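# Push in protruding drive blanks, skip top-row third

## Task

On the loose rack's front face (three rows of four drive blanks), press every blank that protrudes fully in until it bottoms out and latches, except the top-row blank third from the left when viewed facing the rack, which must stay untouched. The rack may tilt only slightly at most, and it must finish where it began.

## Robot and tools

Robot: two arms, left_arm and right_arm, each ending in a parallel gripper. Base positions in metres, scene frame: left_arm (+0.006, +0.336, +0.027), right_arm (+0.013, -0.372, +0.023), both nearly unrotated. Each gripper's fingers point along its own +z axis and close along its own y axis. The reported end_effector_position is the point between the finger pads, roughly 1 cm short of the tips. A fixed two-camera stand sits behind the arms.

Frames: the scene frame has its origin at table-top height, midway between the nominal bases, with +x pointing out over the table, +z up and left_arm on the +y side. Arm names do not match image left and right. Reported hand positions, quaternions (wxyz) and velocities use the scene frame. Every pose offset you send is measured along the current Hand target's own axes, not the scene axes.

Row layout, shared by execute_actions and move: one row holds 14 numbers in [-1, 1] covering both arms even if only one moves: dx, dy, dz, rx, ry, rz, opening for left_arm, then the same seven for right_arm. dx..rz are an offset from that arm's Hand target (not a pose); 1.0 equals 0.6 m of travel or 180 degrees of turn; rx, ry, rz form a single rotation vector. Opening is absolute, not an offset: +1 fully open (0.093 m gap), -1 closed. Sending six zeros re-requests the current Hand target; sending 0 as opening means half-open, so repeat the present opening to keep the gripper as it is.

execute_actions(actions, cameras): actions is a list of actions; each action is a table of up to 15 rows, one per 1/30 s step; a short table repeats its final row for the remaining steps. All rows of an action count from the Hand target at that action's start, so sending the same offset again moves further. cameras lists camera names, ["all"], or []; images come only with an empty actions list or when requested. An empty actions list also reports the scene number and task.

move(target, speed, blend, opening_speed, grip_force, blocking, cameras): target is one 14-number row or a list of up to 15 rows; every row in the list is an offset from the same starting Hand targets. The grippers follow straight paths that end together, taking 0.5 s at least and 10 s at most. speed is top speed in m/s, 0.002 to 2.9, default 0.25 (turning capped at twice that in rad/s); one value or one per target. blend, in metres, rounds corners at intermediate targets; 0 stops at each. opening_speed is the finger rate per second on the -1..+1 scale, at least 0.2. grip_force is newtons per finger pad, 10 to 50, and persists until changed. blocking=false returns after about 0.5 s while motion continues. Paths ignore obstacles and the other arm. The result adds a move: line with the ending (done, off_target, moving, held, fault) and any limits (paced = pose clipped, held = steps withheld). done means within 10 mm and 2 degrees, not that anything was touched.

wait(seconds 0 to 10, cameras) lets time pass with commands held. stop(cameras) brakes a running move. zoom_image(camera, region=[x0, y0, x1, y1]) enlarges part of the newest image of one camera, region at most 504x504 pixels. finished_scene(scene) ends the current scene, giving its number; it cannot be undone, and the goal must hold without the robot.

Cameras: cam_head_left, cam_head_right, cam_high, cam_low, cam_left_wrist, cam_right_wrist, each 672x504. Calibration matrices (K, distortion, T_world_to_cam) are supplied; fixed cameras may be off by a couple of degrees and millimetres, and wrist images can lag during motion.

Result lines: end_effector_position (m) and end_effector_quat_wxyz, possibly off by a few centimetres; Hand target, the pose your next offsets count from; Tool commands; grip_measured (+1 open, -1 closed; pads meet near -0.94); Joint positions (six joints, then gripper gap in metres); joint torques, which include the arm's own weight; Joint velocities, left out when all read within noise; warnings such as MOTOR HOT. Joint ranges in rad: waist -2.618..3.054, shoulder 0..3.142, elbow 0..3.142 (straight at 2.901), wrist pitch -1.571..1.571, wrist yaw -1.571..1.571, wrist roll -2.094..2.094.

Control behaviour: each step, commanded orientation is clipped to within 40 degrees of the measured one. Friction and gravity can leave the gripper short, low or tilted, especially when reaching far; check position and orientation after each move and correct. Small moves may not happen or may drift sideways. A blocked arm keeps pressing; to release a push, command a target back behind the gripper.

Avoid: fast contact (impact grows with speed) and targets far beyond the contact point; tipping or sliding the unfastened rack, so push blanks gently and consider bracing the rack with the other arm; touching the excluded top-row blank; the two arms or grippers touching each other; knocking anything off the table; strain on the wrist camera cables; paths passing near an arm's own base; long holds at full stretch or pushing into unreachable poses, which heat motors (warning at 75 °C, arm folds and stops at 90 °C).

Each tool is called after ">>>" as name(argument=value, ...) on one line, values as JSON.

## Session

>>> execute_actions(actions=[], cameras=["cam_head_left","cam_head_right","cam_high"])

>>> zoom_image(camera="cam_head_left", region=[150, 40, 400, 230])

>>> zoom_image(camera="cam_head_left", region=[150, 40, 400, 140])

>>> zoom_image(camera="cam_high", region=[150, 0, 400, 100])

>>> zoom_image(camera="cam_head_right", region=[150, 50, 400, 150])

Scene clock: 0.00 s.
left_arm: end_effector_position=(+0.3800, +0.4050, +0.1086) grip_measured=+1.000 end_effector_quat_wxyz=(+0.559, -0.140, +0.813, +0.085) | right_arm: end_effector_position=(+0.3897, -0.3736, +0.0866) grip_measured=+1.000 end_effector_quat_wxyz=(+0.528, +0.008, +0.849, +0.015)
Joint positions: left_arm=[0.081 1.547 0.338 0.832 -0.218 -0.104 0.093] | right_arm=[-0.031 1.551 0.351 0.743 -0.033 0.022 0.093]
Joint velocities: within noise
Joint torques (N m): no reading
Heat: left arm: 36 °C; right arm: 35 °C.
Hand target: left_arm +0.3840, +0.4054, +0.1177; +0.571, -0.140, +0.804, +0.084 | right_arm +0.3927, -0.3736, +0.0926; +0.536, +0.008, +0.844, +0.015
Tool commands: left_gripper/opening=+1.0 right_gripper/opening=+1.0
Images, in order (width x height): cam_head_left 672x504, cam_head_right 672x504, cam_high 672x504.

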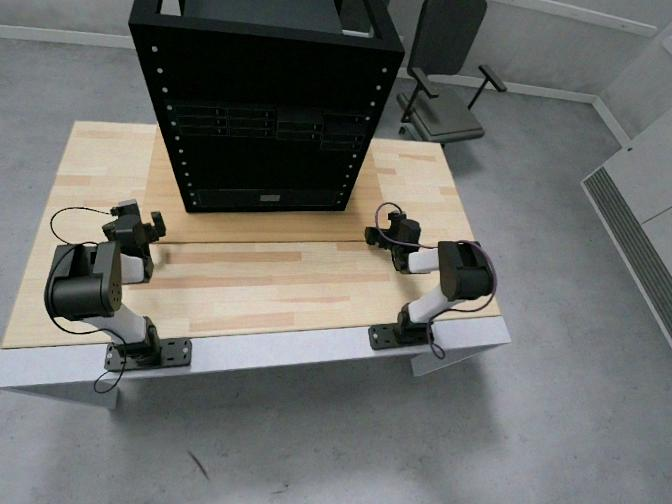

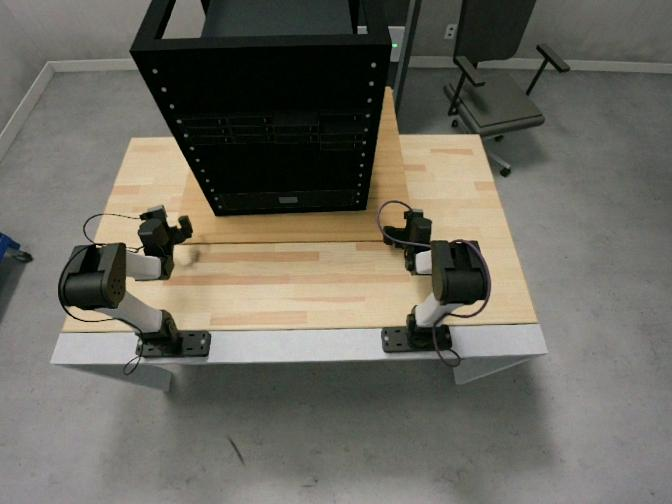

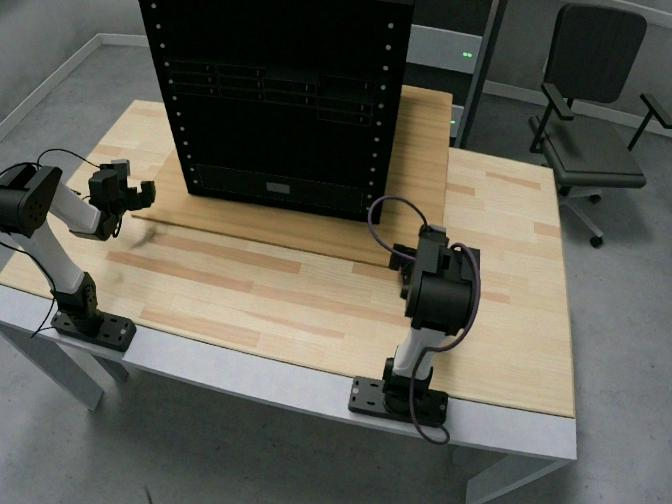

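Scaled by 2.016 from the camera's 672x504 image, which has a finer 960x720 frame.

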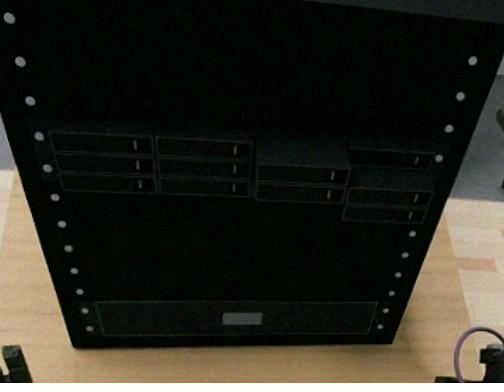

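Scaled by 2.016 from the camera's 672x504 image, which has a finer 960x720 frame.

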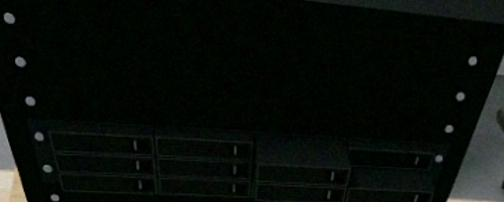

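Scaled by 2.016 from the camera's 672x504 image, which has a finer 960x720 frame.

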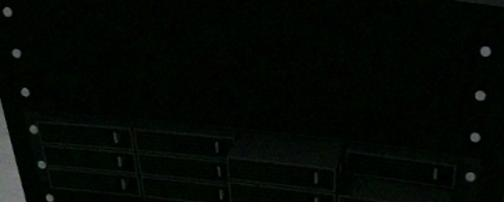

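Scaled by 2.016 from the camera's 672x504 image, which has a finer 960x720 frame.

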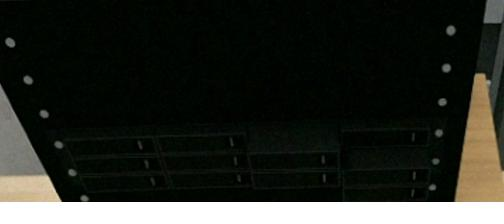

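>>> zoom_image(camera="cam_head_left", region=[265, 95, 375, 160])

>>> zoom_image(camera="cam_head_left", region=[165, 95, 285, 150])

>>> zoom_image(camera="cam_head_right", region=[260, 95, 380, 160])

>>> zoom_image(camera="cam_high", region=[250, 55, 390, 135])

>>> zoom_image(camera="cam_high", region=[155, 50, 295, 115])

Scaled by 4.582 from the camera's 672x504 image, which has a finer 960x720 frame.

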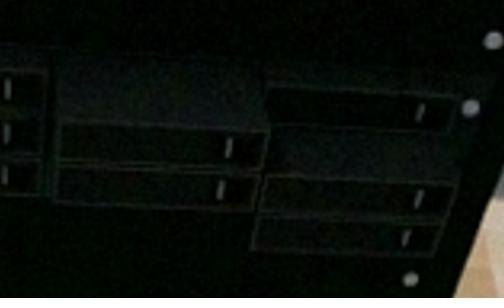

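Scaled by 4.200 from the camera's 672x504 image, which has a finer 960x720 frame.

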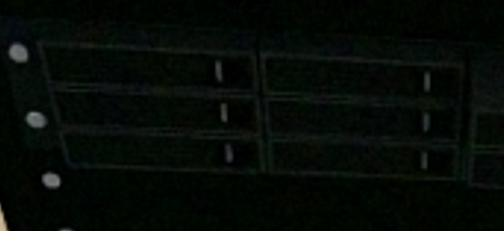

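Scaled by 4.200 from the camera's 672x504 image, which has a finer 960x720 frame.

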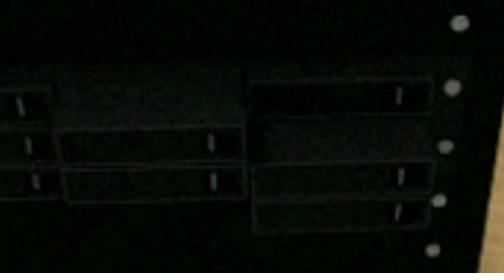

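Scaled by 3.600 from the camera's 672x504 image, which has a finer 960x720 frame.

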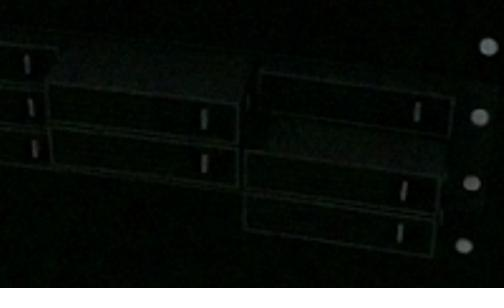

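Scaled by 3.600 from the camera's 672x504 image, which has a finer 960x720 frame.

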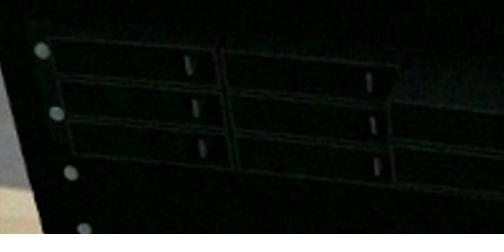

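>>> move(target=[0,0,0,0,0,0,1, -0.4455,0.4425,-0.3787,-0.016,-0.1712,0.0215,-1], speed=0.3, cameras=["cam_right_wrist"])

Scene clock: 87.17 s.
left_arm: end_effector_position=(+0.3800, +0.4050, +0.1086) grip_measured=+1.000 end_effector_quat_wxyz=(+0.559, -0.140, +0.813, +0.085) | right_arm: end_effector_position=(+0.3002, -0.1189, +0.4312) grip_measured=-0.985 end_effector_quat_wxyz=(+0.734, +0.012, +0.677, +0.048)
Joint positions: left_arm=[0.081 1.547 0.338 0.832 -0.218 -0.104 0.093] | right_arm=[1.103 1.296 1.112 0.355 1.061 -0.067 0]
Joint torques (N m): left_arm=[0.14 -5.19 7.23 1.97 -0.08 -0.08] | right_arm=[-0.16 -4.88 8.73 2.06 0.08 0]
Heat: left arm: 42 °C; right arm: 52 °C.
Hand target: left_arm +0.3840, +0.4054, +0.1177; +0.571, -0.140, +0.804, +0.084 | right_arm +0.3003, -0.1202, +0.4401; +0.740, +0.027, +0.670, +0.051
Off the commanded pose: left_arm 0.010 m, 2 deg | right_arm 0.009 m, 2 deg.
move: done
camera_calibration:
cam_right_wrist: T_world_to_cam=[[0.0760802, -0.992384, -0.0968836, -0.0954145], [-0.349407, 0.0644701, -0.93475, 0.555417], [0.933877, 0.104968, -0.341841, -0.034854], [0, 0, 0, 1]] pos_world=[0.233875, -0.126837, 0.498018]
Images, in order (width x height): cam_right_wrist 672x504.

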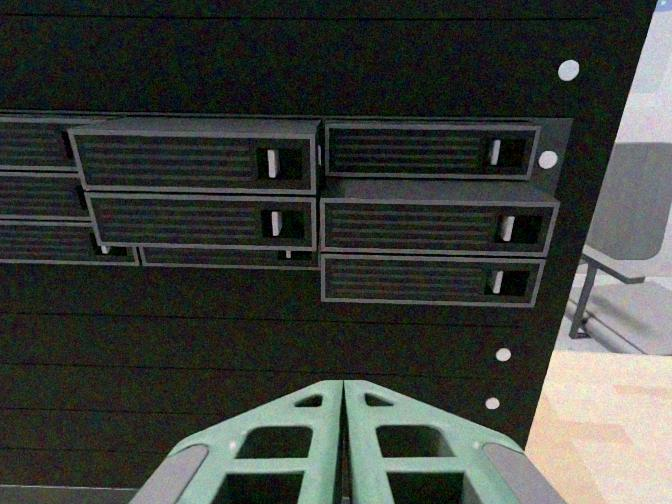

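>>> move(target=[[0,0,0,0,0,0,1, 0.002,-0.074,0.1468,0,0,0,-1],[0,0,0,0,0,0,1, 0.012,-0.078,0.248,0,0,0,-1],[0,0,0,0,0,0,1, 0.0015,-0.074,0.1418,0,0,0,-1],[0,0,0,0,0,0,1, 0.0452,-0.0787,0.1373,0,0,0,-1]], speed=[0.2,0.05,0.12,0.12], blend=[0.004,0,0.01,0], cameras=["cam_right_wrist"])

Scene clock: 150.10 s.
left_arm: end_effector_position=(+0.3800, +0.4050, +0.1086) grip_measured=+1.000 end_effector_quat_wxyz=(+0.559, -0.140, +0.813, +0.085) | right_arm: end_effector_position=(+0.3914, -0.1580, +0.4053) grip_measured=-0.985 end_effector_quat_wxyz=(+0.730, +0.014, +0.682, +0.045)
Joint positions: left_arm=[0.081 1.547 0.338 0.832 -0.218 -0.104 0.093] | right_arm=[0.764 1.38 1.106 0.368 0.733 0.019 0]
Joint torques (N m): left_arm=[0.13 -5.18 7.21 1.98 -0.09 -0.08] | right_arm=[0.12 -8.23 7.1 2.32 0.11 0.09]
Heat: left arm: 45 °C; right arm: 52 °C.
Hand target: left_arm +0.3840, +0.4054, +0.1177; +0.571, -0.140, +0.804, +0.084 | right_arm +0.3868, -0.1617, +0.4164; +0.740, +0.027, +0.670, +0.051
Off the commanded pose: left_arm 0.010 m, 2 deg | right_arm 0.013 m, 2 deg.
move: off_target (right_arm)
camera_calibration:
cam_right_wrist: T_world_to_cam=[[0.0678348, -0.993032, -0.0963646, -0.140691], [-0.362059, 0.065501, -0.929851, 0.568769], [0.929684, 0.0979659, -0.355093, -0.118796], [0, 0, 0, 1]] pos_world=[0.325915, -0.165327, 0.473129]
Images, in order (width x height): cam_right_wrist 672x504.

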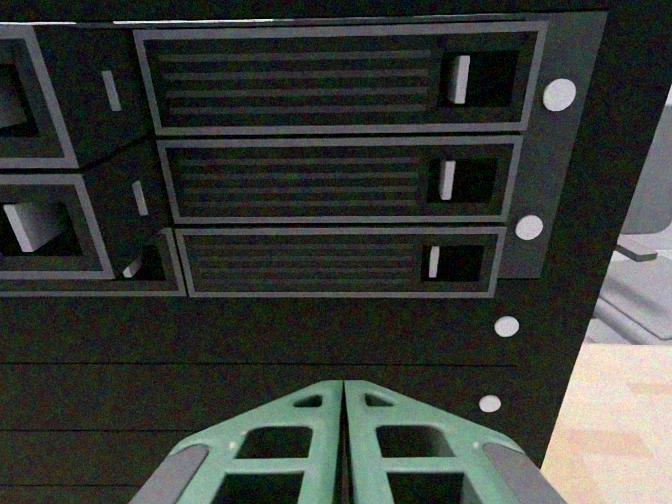

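>>> zoom_image(camera="cam_right_wrist", region=[400, 0, 570, 310])

Scaled by 1.626 from the camera's 672x504 image, which has a finer 960x720 frame.

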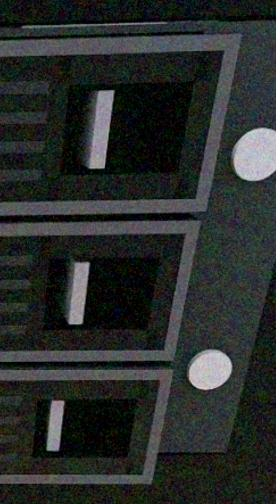

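>>> move(target=[[0,0,0,0,0,0,1, -0.007,0.0028,0.0762,0,0,0,-1],[0,0,0,0,0,0,1, -0.0035,-0.0007,0.1137,0,0,0,-1],[0,0,0,0,0,0,1, -0.0165,0.0017,-0.015,0,0,0,-1],[0,0,0,0,0,0,1, -0.0323,0.1862,-0.0038,0,-0.0833,0,-1]], speed=[0.12,0.04,0.12,0.15], blend=[0.004,0,0.01,0], cameras=["cam_right_wrist"])

>>> zoom_image(camera="cam_right_wrist", region=[60, 120, 560, 440])

Scene clock: 189.73 s.
left_arm: end_effector_position=(+0.3800, +0.4050, +0.1086) grip_measured=+1.000 end_effector_quat_wxyz=(+0.559, -0.140, +0.813, +0.085) | right_arm: end_effector_position=(+0.3787, -0.0508, +0.4364) grip_measured=-0.985 end_effector_quat_wxyz=(+0.814, +0.014, +0.579, +0.042)
Joint positions: left_arm=[0.081 1.547 0.338 0.832 -0.218 -0.104 0.093] | right_arm=[0.979 1.759 1.305 1.004 0.888 -0.369 0]
Joint torques (N m): left_arm=[0.16 -5.18 7.23 1.98 -0.08 -0.08] | right_arm=[-0.18 -9.09 9.39 1.85 -0.13 0.01]
Heat: left arm: 46 °C; right arm: 58 °C.
Hand target: left_arm +0.3840, +0.4054, +0.1177; +0.571, -0.140, +0.804, +0.084 | right_arm +0.3781, -0.0529, +0.4475; +0.821, +0.033, +0.568, +0.048
Off the commanded pose: left_arm 0.010 m, 2 deg | right_arm 0.011 m, 3 deg.
move: off_target (right_arm)
camera_calibration:
cam_right_wrist: T_world_to_cam=[[0.0759252, -0.993918, -0.0797638, -0.0408111], [-0.102681, 0.0717759, -0.992121, 0.515359], [0.991813, 0.0835172, -0.0966064, -0.243524], [0, 0, 0, 1]] pos_world=[0.297546, -0.0572148, 0.484517]
Images, in order (width x height): cam_right_wrist 672x504.

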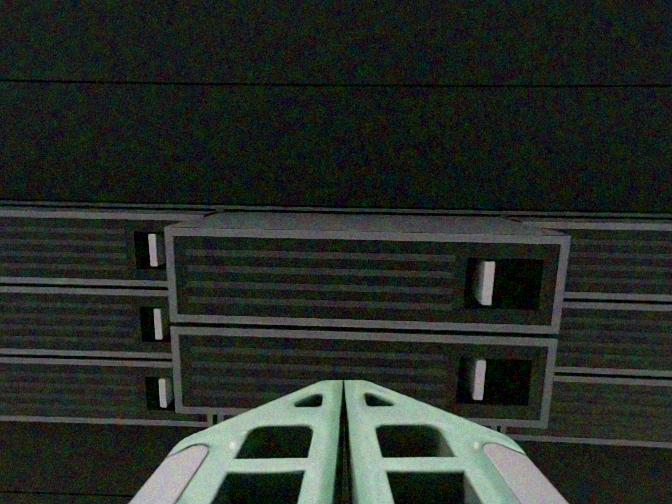

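Scaled by 1.008 from the camera's 672x504 image, which has a finer 960x720 frame.

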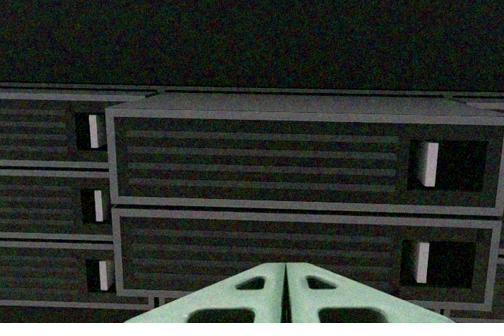

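>>> move(target=[0,0,0,0,0,0,1, 0.0183,-0.0125,0.0072,0,-0.0944,0,-1], speed=0.2, cameras=["cam_right_wrist"])

Scene clock: 271.13 s.
left_arm: end_effector_position=(+0.3800, +0.4050, +0.1086) grip_measured=+1.000 end_effector_quat_wxyz=(+0.559, -0.140, +0.813, +0.085) | right_arm: end_effector_position=(+0.3881, -0.0551, +0.4300) grip_measured=-0.985 end_effector_quat_wxyz=(+0.886, +0.027, +0.461, +0.039)
Joint positions: left_arm=[0.081 1.547 0.338 0.832 -0.218 -0.104 0.093] | right_arm=[0.918 1.963 1.298 1.541 0.727 -0.57 0]
Joint torques (N m): left_arm=[0.13 -5.19 7.24 1.98 -0.08 -0.08] | right_arm=[-0.73 -10.76 7.35 1.45 -0.46 0]
Heat: left arm: 49 °C; right arm: 55 °C.
Hand target: left_arm +0.3840, +0.4054, +0.1177; +0.571, -0.140, +0.804, +0.084 | right_arm +0.3864, -0.0591, +0.4380; +0.896, +0.040, +0.441, +0.042
Off the commanded pose: left_arm 0.010 m, 2 deg | right_arm 0.009 m, 3 deg.
joint sent to its limit (right arm) — joint 4 (wrist pitch), upper limit. The joint targets still meet the commanded pose.
move: off_target (right_arm)
camera_calibration:
cam_right_wrist: T_world_to_cam=[[0.068779, -0.993898, -0.0862364, -0.0408088], [0.172967, 0.097012, -0.980138, 0.399439], [0.982523, 0.0524969, 0.178583, -0.369519], [0, 0, 0, 1]] pos_world=[0.296778, -0.0599116, 0.453976]
Images, in order (width x height): cam_right_wrist 672x504.

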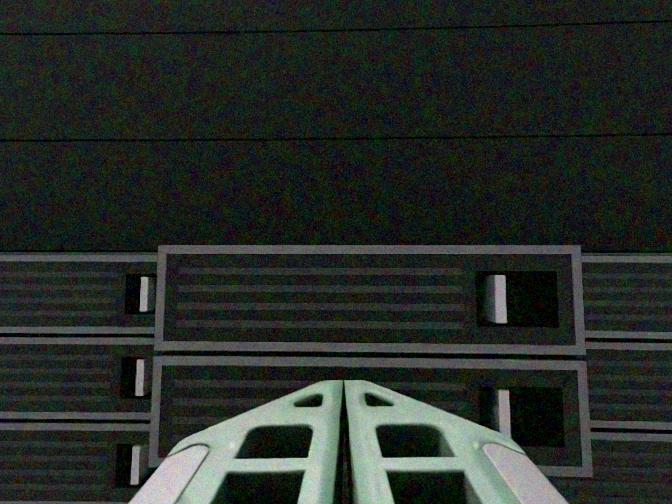

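>>> move(target=[[0,0,0,0,0,0,1, 0.0052,-0.008,-0.0127,0,0,0,-1],[0,0,0,0,0,0,1, 0.0315,-0.0095,0.0218,0,0,0,-1]], speed=[0.1,0.04], cameras=["cam_right_wrist"])

Scene clock: 307.03 s.
left_arm: end_effector_position=(+0.3800, +0.4050, +0.1086) grip_measured=+1.000 end_effector_quat_wxyz=(+0.559, -0.140, +0.813, +0.085) | right_arm: end_effector_position=(+0.4086, -0.0612, +0.4208) grip_measured=-0.985 end_effector_quat_wxyz=(+0.889, +0.025, +0.457, +0.026)
Joint positions: left_arm=[0.081 1.547 0.338 0.832 -0.218 -0.104 0.093] | right_arm=[0.869 2.006 1.321 1.544 0.696 -0.555 0]
Joint torques (N m): left_arm=[0.12 -5.2 7.23 1.97 -0.08 -0.08] | right_arm=[-0.73 -10.76 8.5 1.38 -0.45 0.32]
Heat: left arm: 49 °C; right arm: 53 °C.
Hand target: left_arm +0.3840, +0.4054, +0.1177; +0.571, -0.140, +0.804, +0.084 | right_arm +0.4085, -0.0631, +0.4304; +0.896, +0.040, +0.441, +0.042
Off the commanded pose: left_arm 0.010 m, 2 deg | right_arm 0.010 m, 3 deg.
move: off_target (right_arm)
camera_calibration:
cam_right_wrist: T_world_to_cam=[[0.0495481, -0.99635, -0.0695037, -0.0483565], [0.182333, 0.0774431, -0.980182, 0.382464], [0.981988, 0.0358934, 0.185504, -0.391477], [0, 0, 0, 1]] pos_world=[0.317086, -0.0637478, 0.444145]
Images, in order (width x height): cam_right_wrist 672x504.

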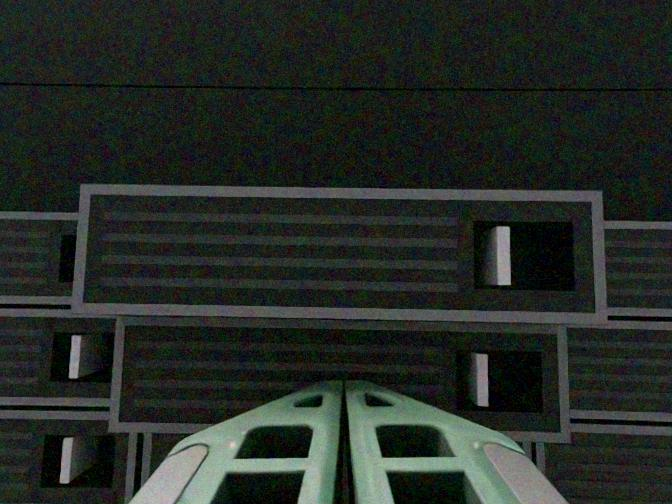

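>>> move(target=[[0,0,0,0,0,0,1, -0.0118,0.001,0.0007,0,0,0,-1],[0,0,0,0,0,0,1, 0.0258,-0.001,0.0495,0,0,0,-1]], speed=[0.06,0.04], cameras=["cam_right_wrist"])

Scene clock: 330.07 s.
left_arm: end_effector_position=(+0.3800, +0.4050, +0.1086) grip_measured=+1.000 end_effector_quat_wxyz=(+0.559, -0.140, +0.813, +0.085) | right_arm: end_effector_position=(+0.4288, -0.0634, +0.4316) grip_measured=-0.985 end_effector_quat_wxyz=(+0.894, +0.042, +0.444, +0.041)
Joint positions: left_arm=[0.081 1.547 0.338 0.832 -0.218 -0.104 0.093] | right_arm=[0.828 2.055 1.421 1.511 0.669 -0.5 0]
Joint torques (N m): left_arm=[0.14 -5.16 7.24 1.98 -0.08 -0.08] | right_arm=[-2.09 -10.59 10.14 0.67 -0.56 0.35]
Heat: left arm: 50 °C; right arm: 52 °C.
Hand target: left_arm +0.3840, +0.4054, +0.1177; +0.571, -0.140, +0.804, +0.084 | right_arm +0.4414, -0.0631, +0.4364; +0.896, +0.040, +0.440, +0.042
Off the commanded pose: left_arm 0.010 m, 2 deg | right_arm 0.014 m, 0 deg.
move: off_target (right_arm)
camera_calibration:
cam_right_wrist: T_world_to_cam=[[0.0612804, -0.991703, -0.113008, -0.0368067], [0.209681, 0.123485, -0.969941, 0.376335], [0.975848, 0.0357428, 0.215508, -0.423516], [0, 0, 0, 1]] pos_world=[0.336632, -0.0678354, 0.452134]
Images, in order (width x height): cam_right_wrist 672x504.

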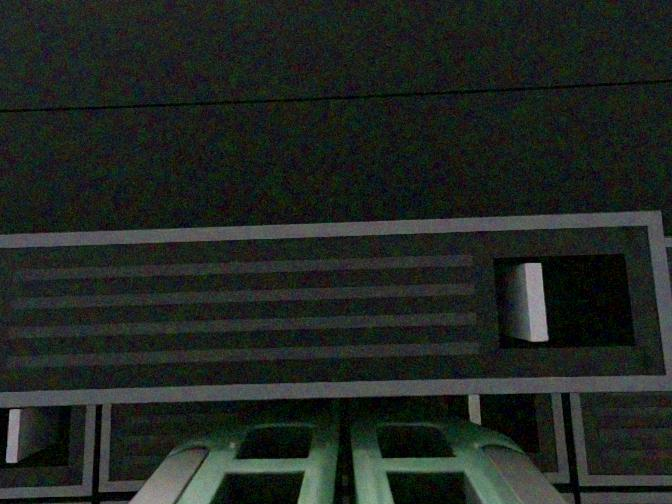

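>>> zoom_image(camera="cam_right_wrist", region=[440, 200, 672, 500])

>>> zoom_image(camera="cam_right_wrist", region=[60, 200, 300, 500])

Scaled by 1.680 from the camera's 672x504 image, which has a finer 960x720 frame.

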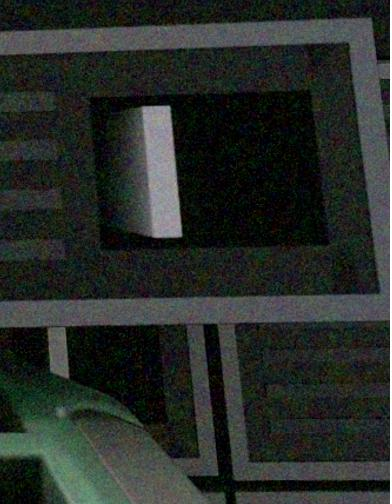

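Scaled by 1.680 from the camera's 672x504 image, which has a finer 960x720 frame.

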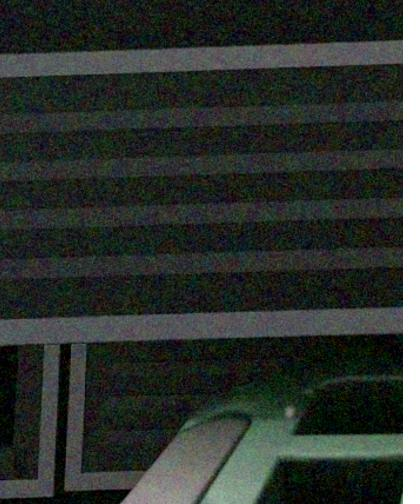

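>>> move(target=[[0,0,0,0,0,0,1, -0.074,0.0005,-0.1007,0,0,0,-1],[0,0,0,0,0,0,1, -0.1222,-0.0478,-0.1375,0,0.1777,0,-1]], speed=[0.1,0.2], blend=[0.01,0], cameras=["cam_right_wrist","cam_head_left"])

>>> zoom_image(camera="cam_right_wrist", region=[180, 60, 600, 340])

>>> zoom_image(camera="cam_head_left", region=[150, 40, 400, 230])

Scene clock: 366.13 s.
left_arm: end_effector_position=(+0.3800, +0.4050, +0.1086) grip_measured=+1.000 end_effector_quat_wxyz=(+0.559, -0.140, +0.813, +0.085) | right_arm: end_effector_position=(+0.3386, -0.0885, +0.4156) grip_measured=-0.985 end_effector_quat_wxyz=(+0.730, -0.004, +0.683, +0.028)
Joint positions: left_arm=[0.081 1.547 0.338 0.832 -0.218 -0.104 0.093] | right_arm=[1.038 1.467 1.212 0.381 1.003 -0.073 0]
Joint torques (N m): left_arm=[0.14 -5.18 7.23 1.98 -0.08 -0.08] | right_arm=[0.12 -10.14 9.88 1.91 0.08 0.33]
Heat: left arm: 50 °C; right arm: 56 °C.
Hand target: left_arm +0.3840, +0.4054, +0.1177; +0.571, -0.140, +0.804, +0.084 | right_arm +0.3326, -0.0968, +0.4406; +0.740, +0.027, +0.670, +0.051
Off the commanded pose: left_arm 0.010 m, 2 deg | right_arm 0.027 m, 5 deg.
move: off_target (right_arm)
camera_calibration:
cam_right_wrist: T_world_to_cam=[[0.0672414, -0.9966, -0.0476033, -0.0875392], [-0.361777, 0.0201105, -0.932048, 0.551478], [0.929837, 0.079894, -0.359195, -0.0728258], [0, 0, 0, 1]] pos_world=[0.273115, -0.0925138, 0.483678]
Images, in order (width x height): cam_head_left 672x504, cam_right_wrist 672x504.

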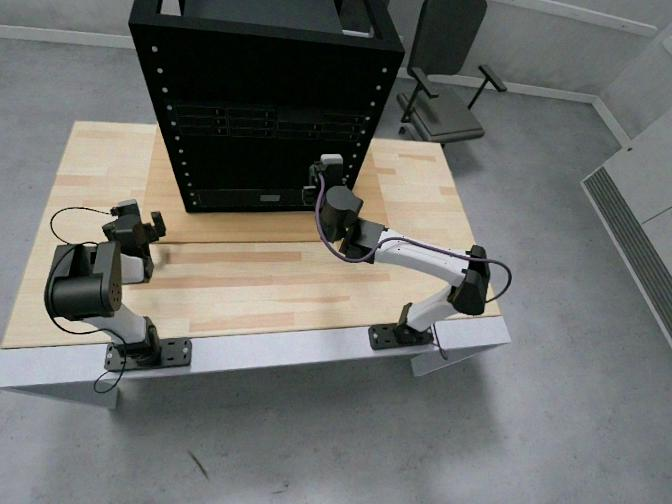

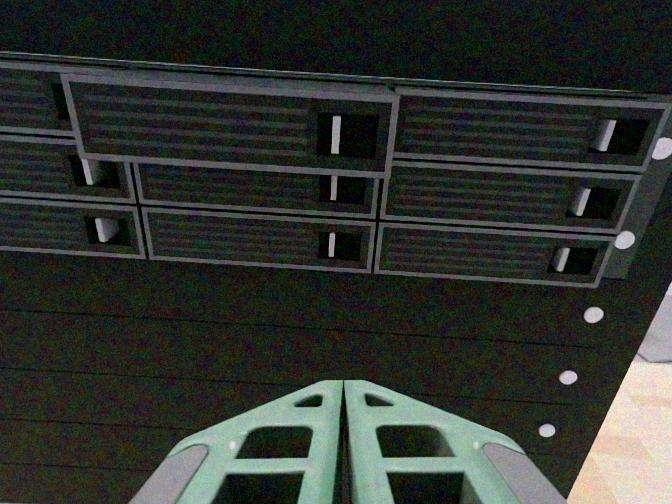

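Scaled by 1.200 from the camera's 672x504 image, which has a finer 960x720 frame.

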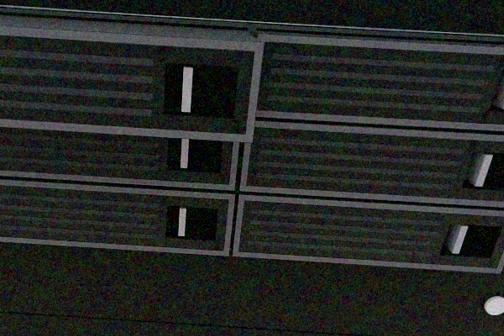

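Scaled by 2.016 from the camera's 672x504 image, which has a finer 960x720 frame.

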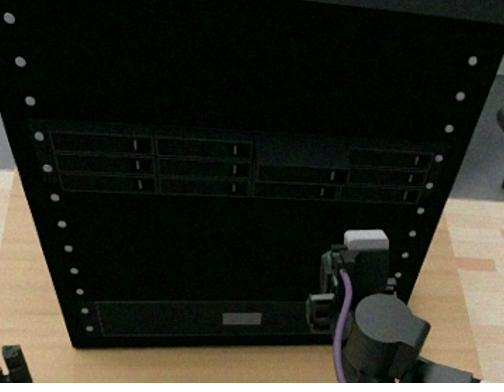

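>>> zoom_image(camera="cam_right_wrist", region=[520, 90, 672, 300])

>>> zoom_image(camera="cam_right_wrist", region=[290, 90, 442, 300])

>>> zoom_image(camera="cam_right_wrist", region=[30, 50, 182, 260])

Scaled by 2.400 from the camera's 672x504 image, which has a finer 960x720 frame.

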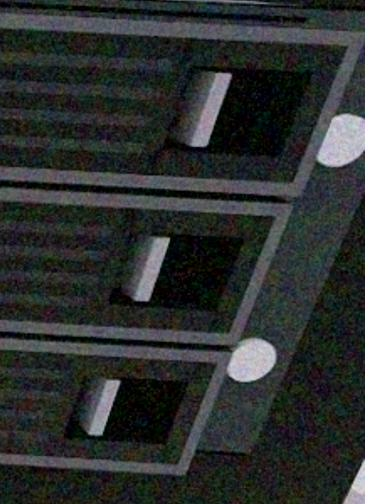

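Scaled by 2.400 from the camera's 672x504 image, which has a finer 960x720 frame.

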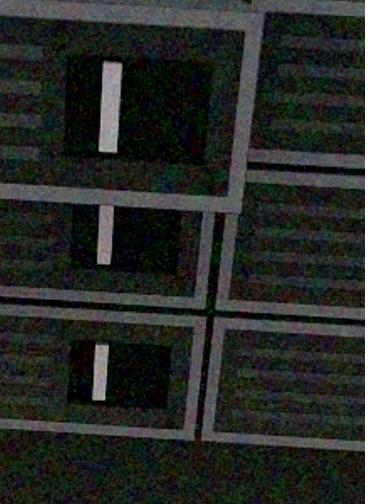

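Scaled by 2.400 from the camera's 672x504 image, which has a finer 960x720 frame.

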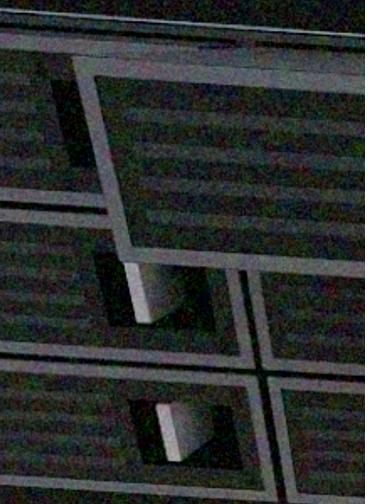

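>>> zoom_image(camera="cam_right_wrist", region=[350, 160, 420, 280])

>>> zoom_image(camera="cam_right_wrist", region=[110, 150, 180, 270])

Scaled by 4.200 from the camera's 672x504 image, which has a finer 960x720 frame.

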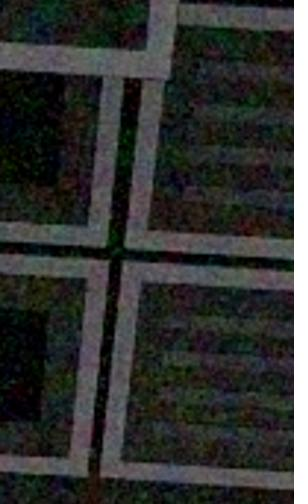

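Scaled by 4.200 from the camera's 672x504 image, which has a finer 960x720 frame.

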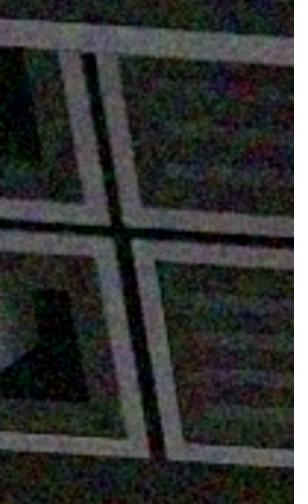

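>>> move(target=[0,0,0,0,0,0,1, 0.0147,0.1658,-0.034,0,0,0,-1], speed=0.2, cameras=["cam_right_wrist"])

>>> zoom_image(camera="cam_right_wrist", region=[470, 90, 622, 300])

>>> zoom_image(camera="cam_right_wrist", region=[200, 90, 504, 300])

Scene clock: 428.10 s.
left_arm: end_effector_position=(+0.3800, +0.4050, +0.1086) grip_measured=+1.000 end_effector_quat_wxyz=(+0.559, -0.140, +0.813, +0.085) | right_arm: end_effector_position=(+0.3092, +0.0053, +0.4284) grip_measured=-0.985 end_effector_quat_wxyz=(+0.735, +0.006, +0.677, +0.045)
Joint positions: left_arm=[0.081 1.547 0.338 0.832 -0.218 -0.104 0.093] | right_arm=[1.221 1.747 1.516 0.449 1.174 -0.132 0]
Joint torques (N m): left_arm=[0.13 -5.2 7.24 1.98 -0.08 -0.08] | right_arm=[-0.2 -9.77 9.52 1.94 0.05 0.01]
Heat: left arm: 51 °C; right arm: 56 °C.
Hand target: left_arm +0.3840, +0.4054, +0.1177; +0.571, -0.140, +0.804, +0.084 | right_arm +0.3092, +0.0025, +0.4406; +0.740, +0.027, +0.670, +0.051
Off the commanded pose: left_arm 0.010 m, 2 deg | right_arm 0.013 m, 3 deg.
move: off_target (right_arm)
camera_calibration:
cam_right_wrist: T_world_to_cam=[[0.0782531, -0.993444, -0.0833363, 0.0203762], [-0.348759, 0.051031, -0.935822, 0.548317], [0.93394, 0.102295, -0.342479, -0.0570007], [0, 0, 0, 1]] pos_world=[0.242871, -0.00190766, 0.495304]
Images, in order (width x height): cam_right_wrist 672x504.

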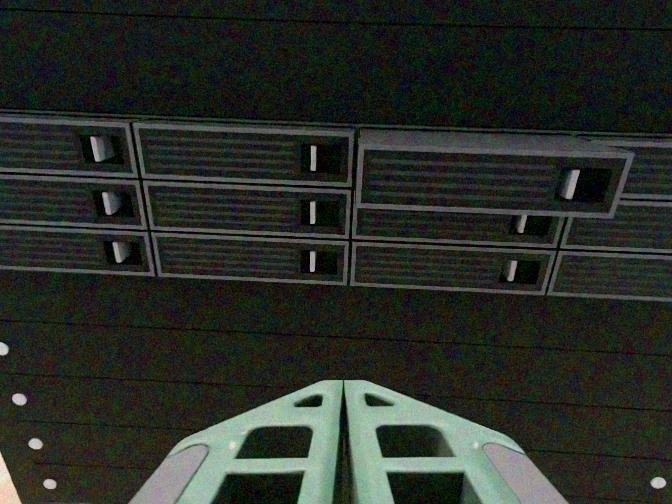

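Scaled by 2.400 from the camera's 672x504 image, which has a finer 960x720 frame.

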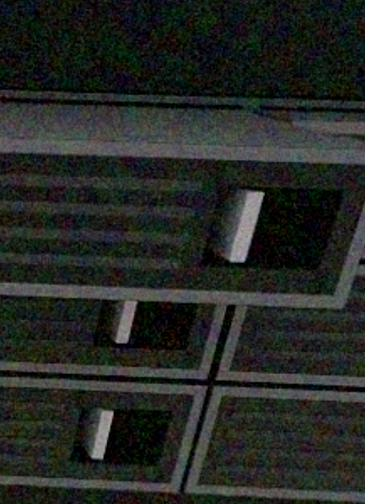

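Scaled by 1.658 from the camera's 672x504 image, which has a finer 960x720 frame.

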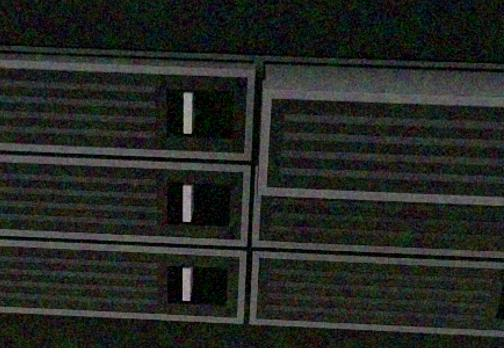

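>>> finished_scene(scene=2)

The scene is finished: the task was done.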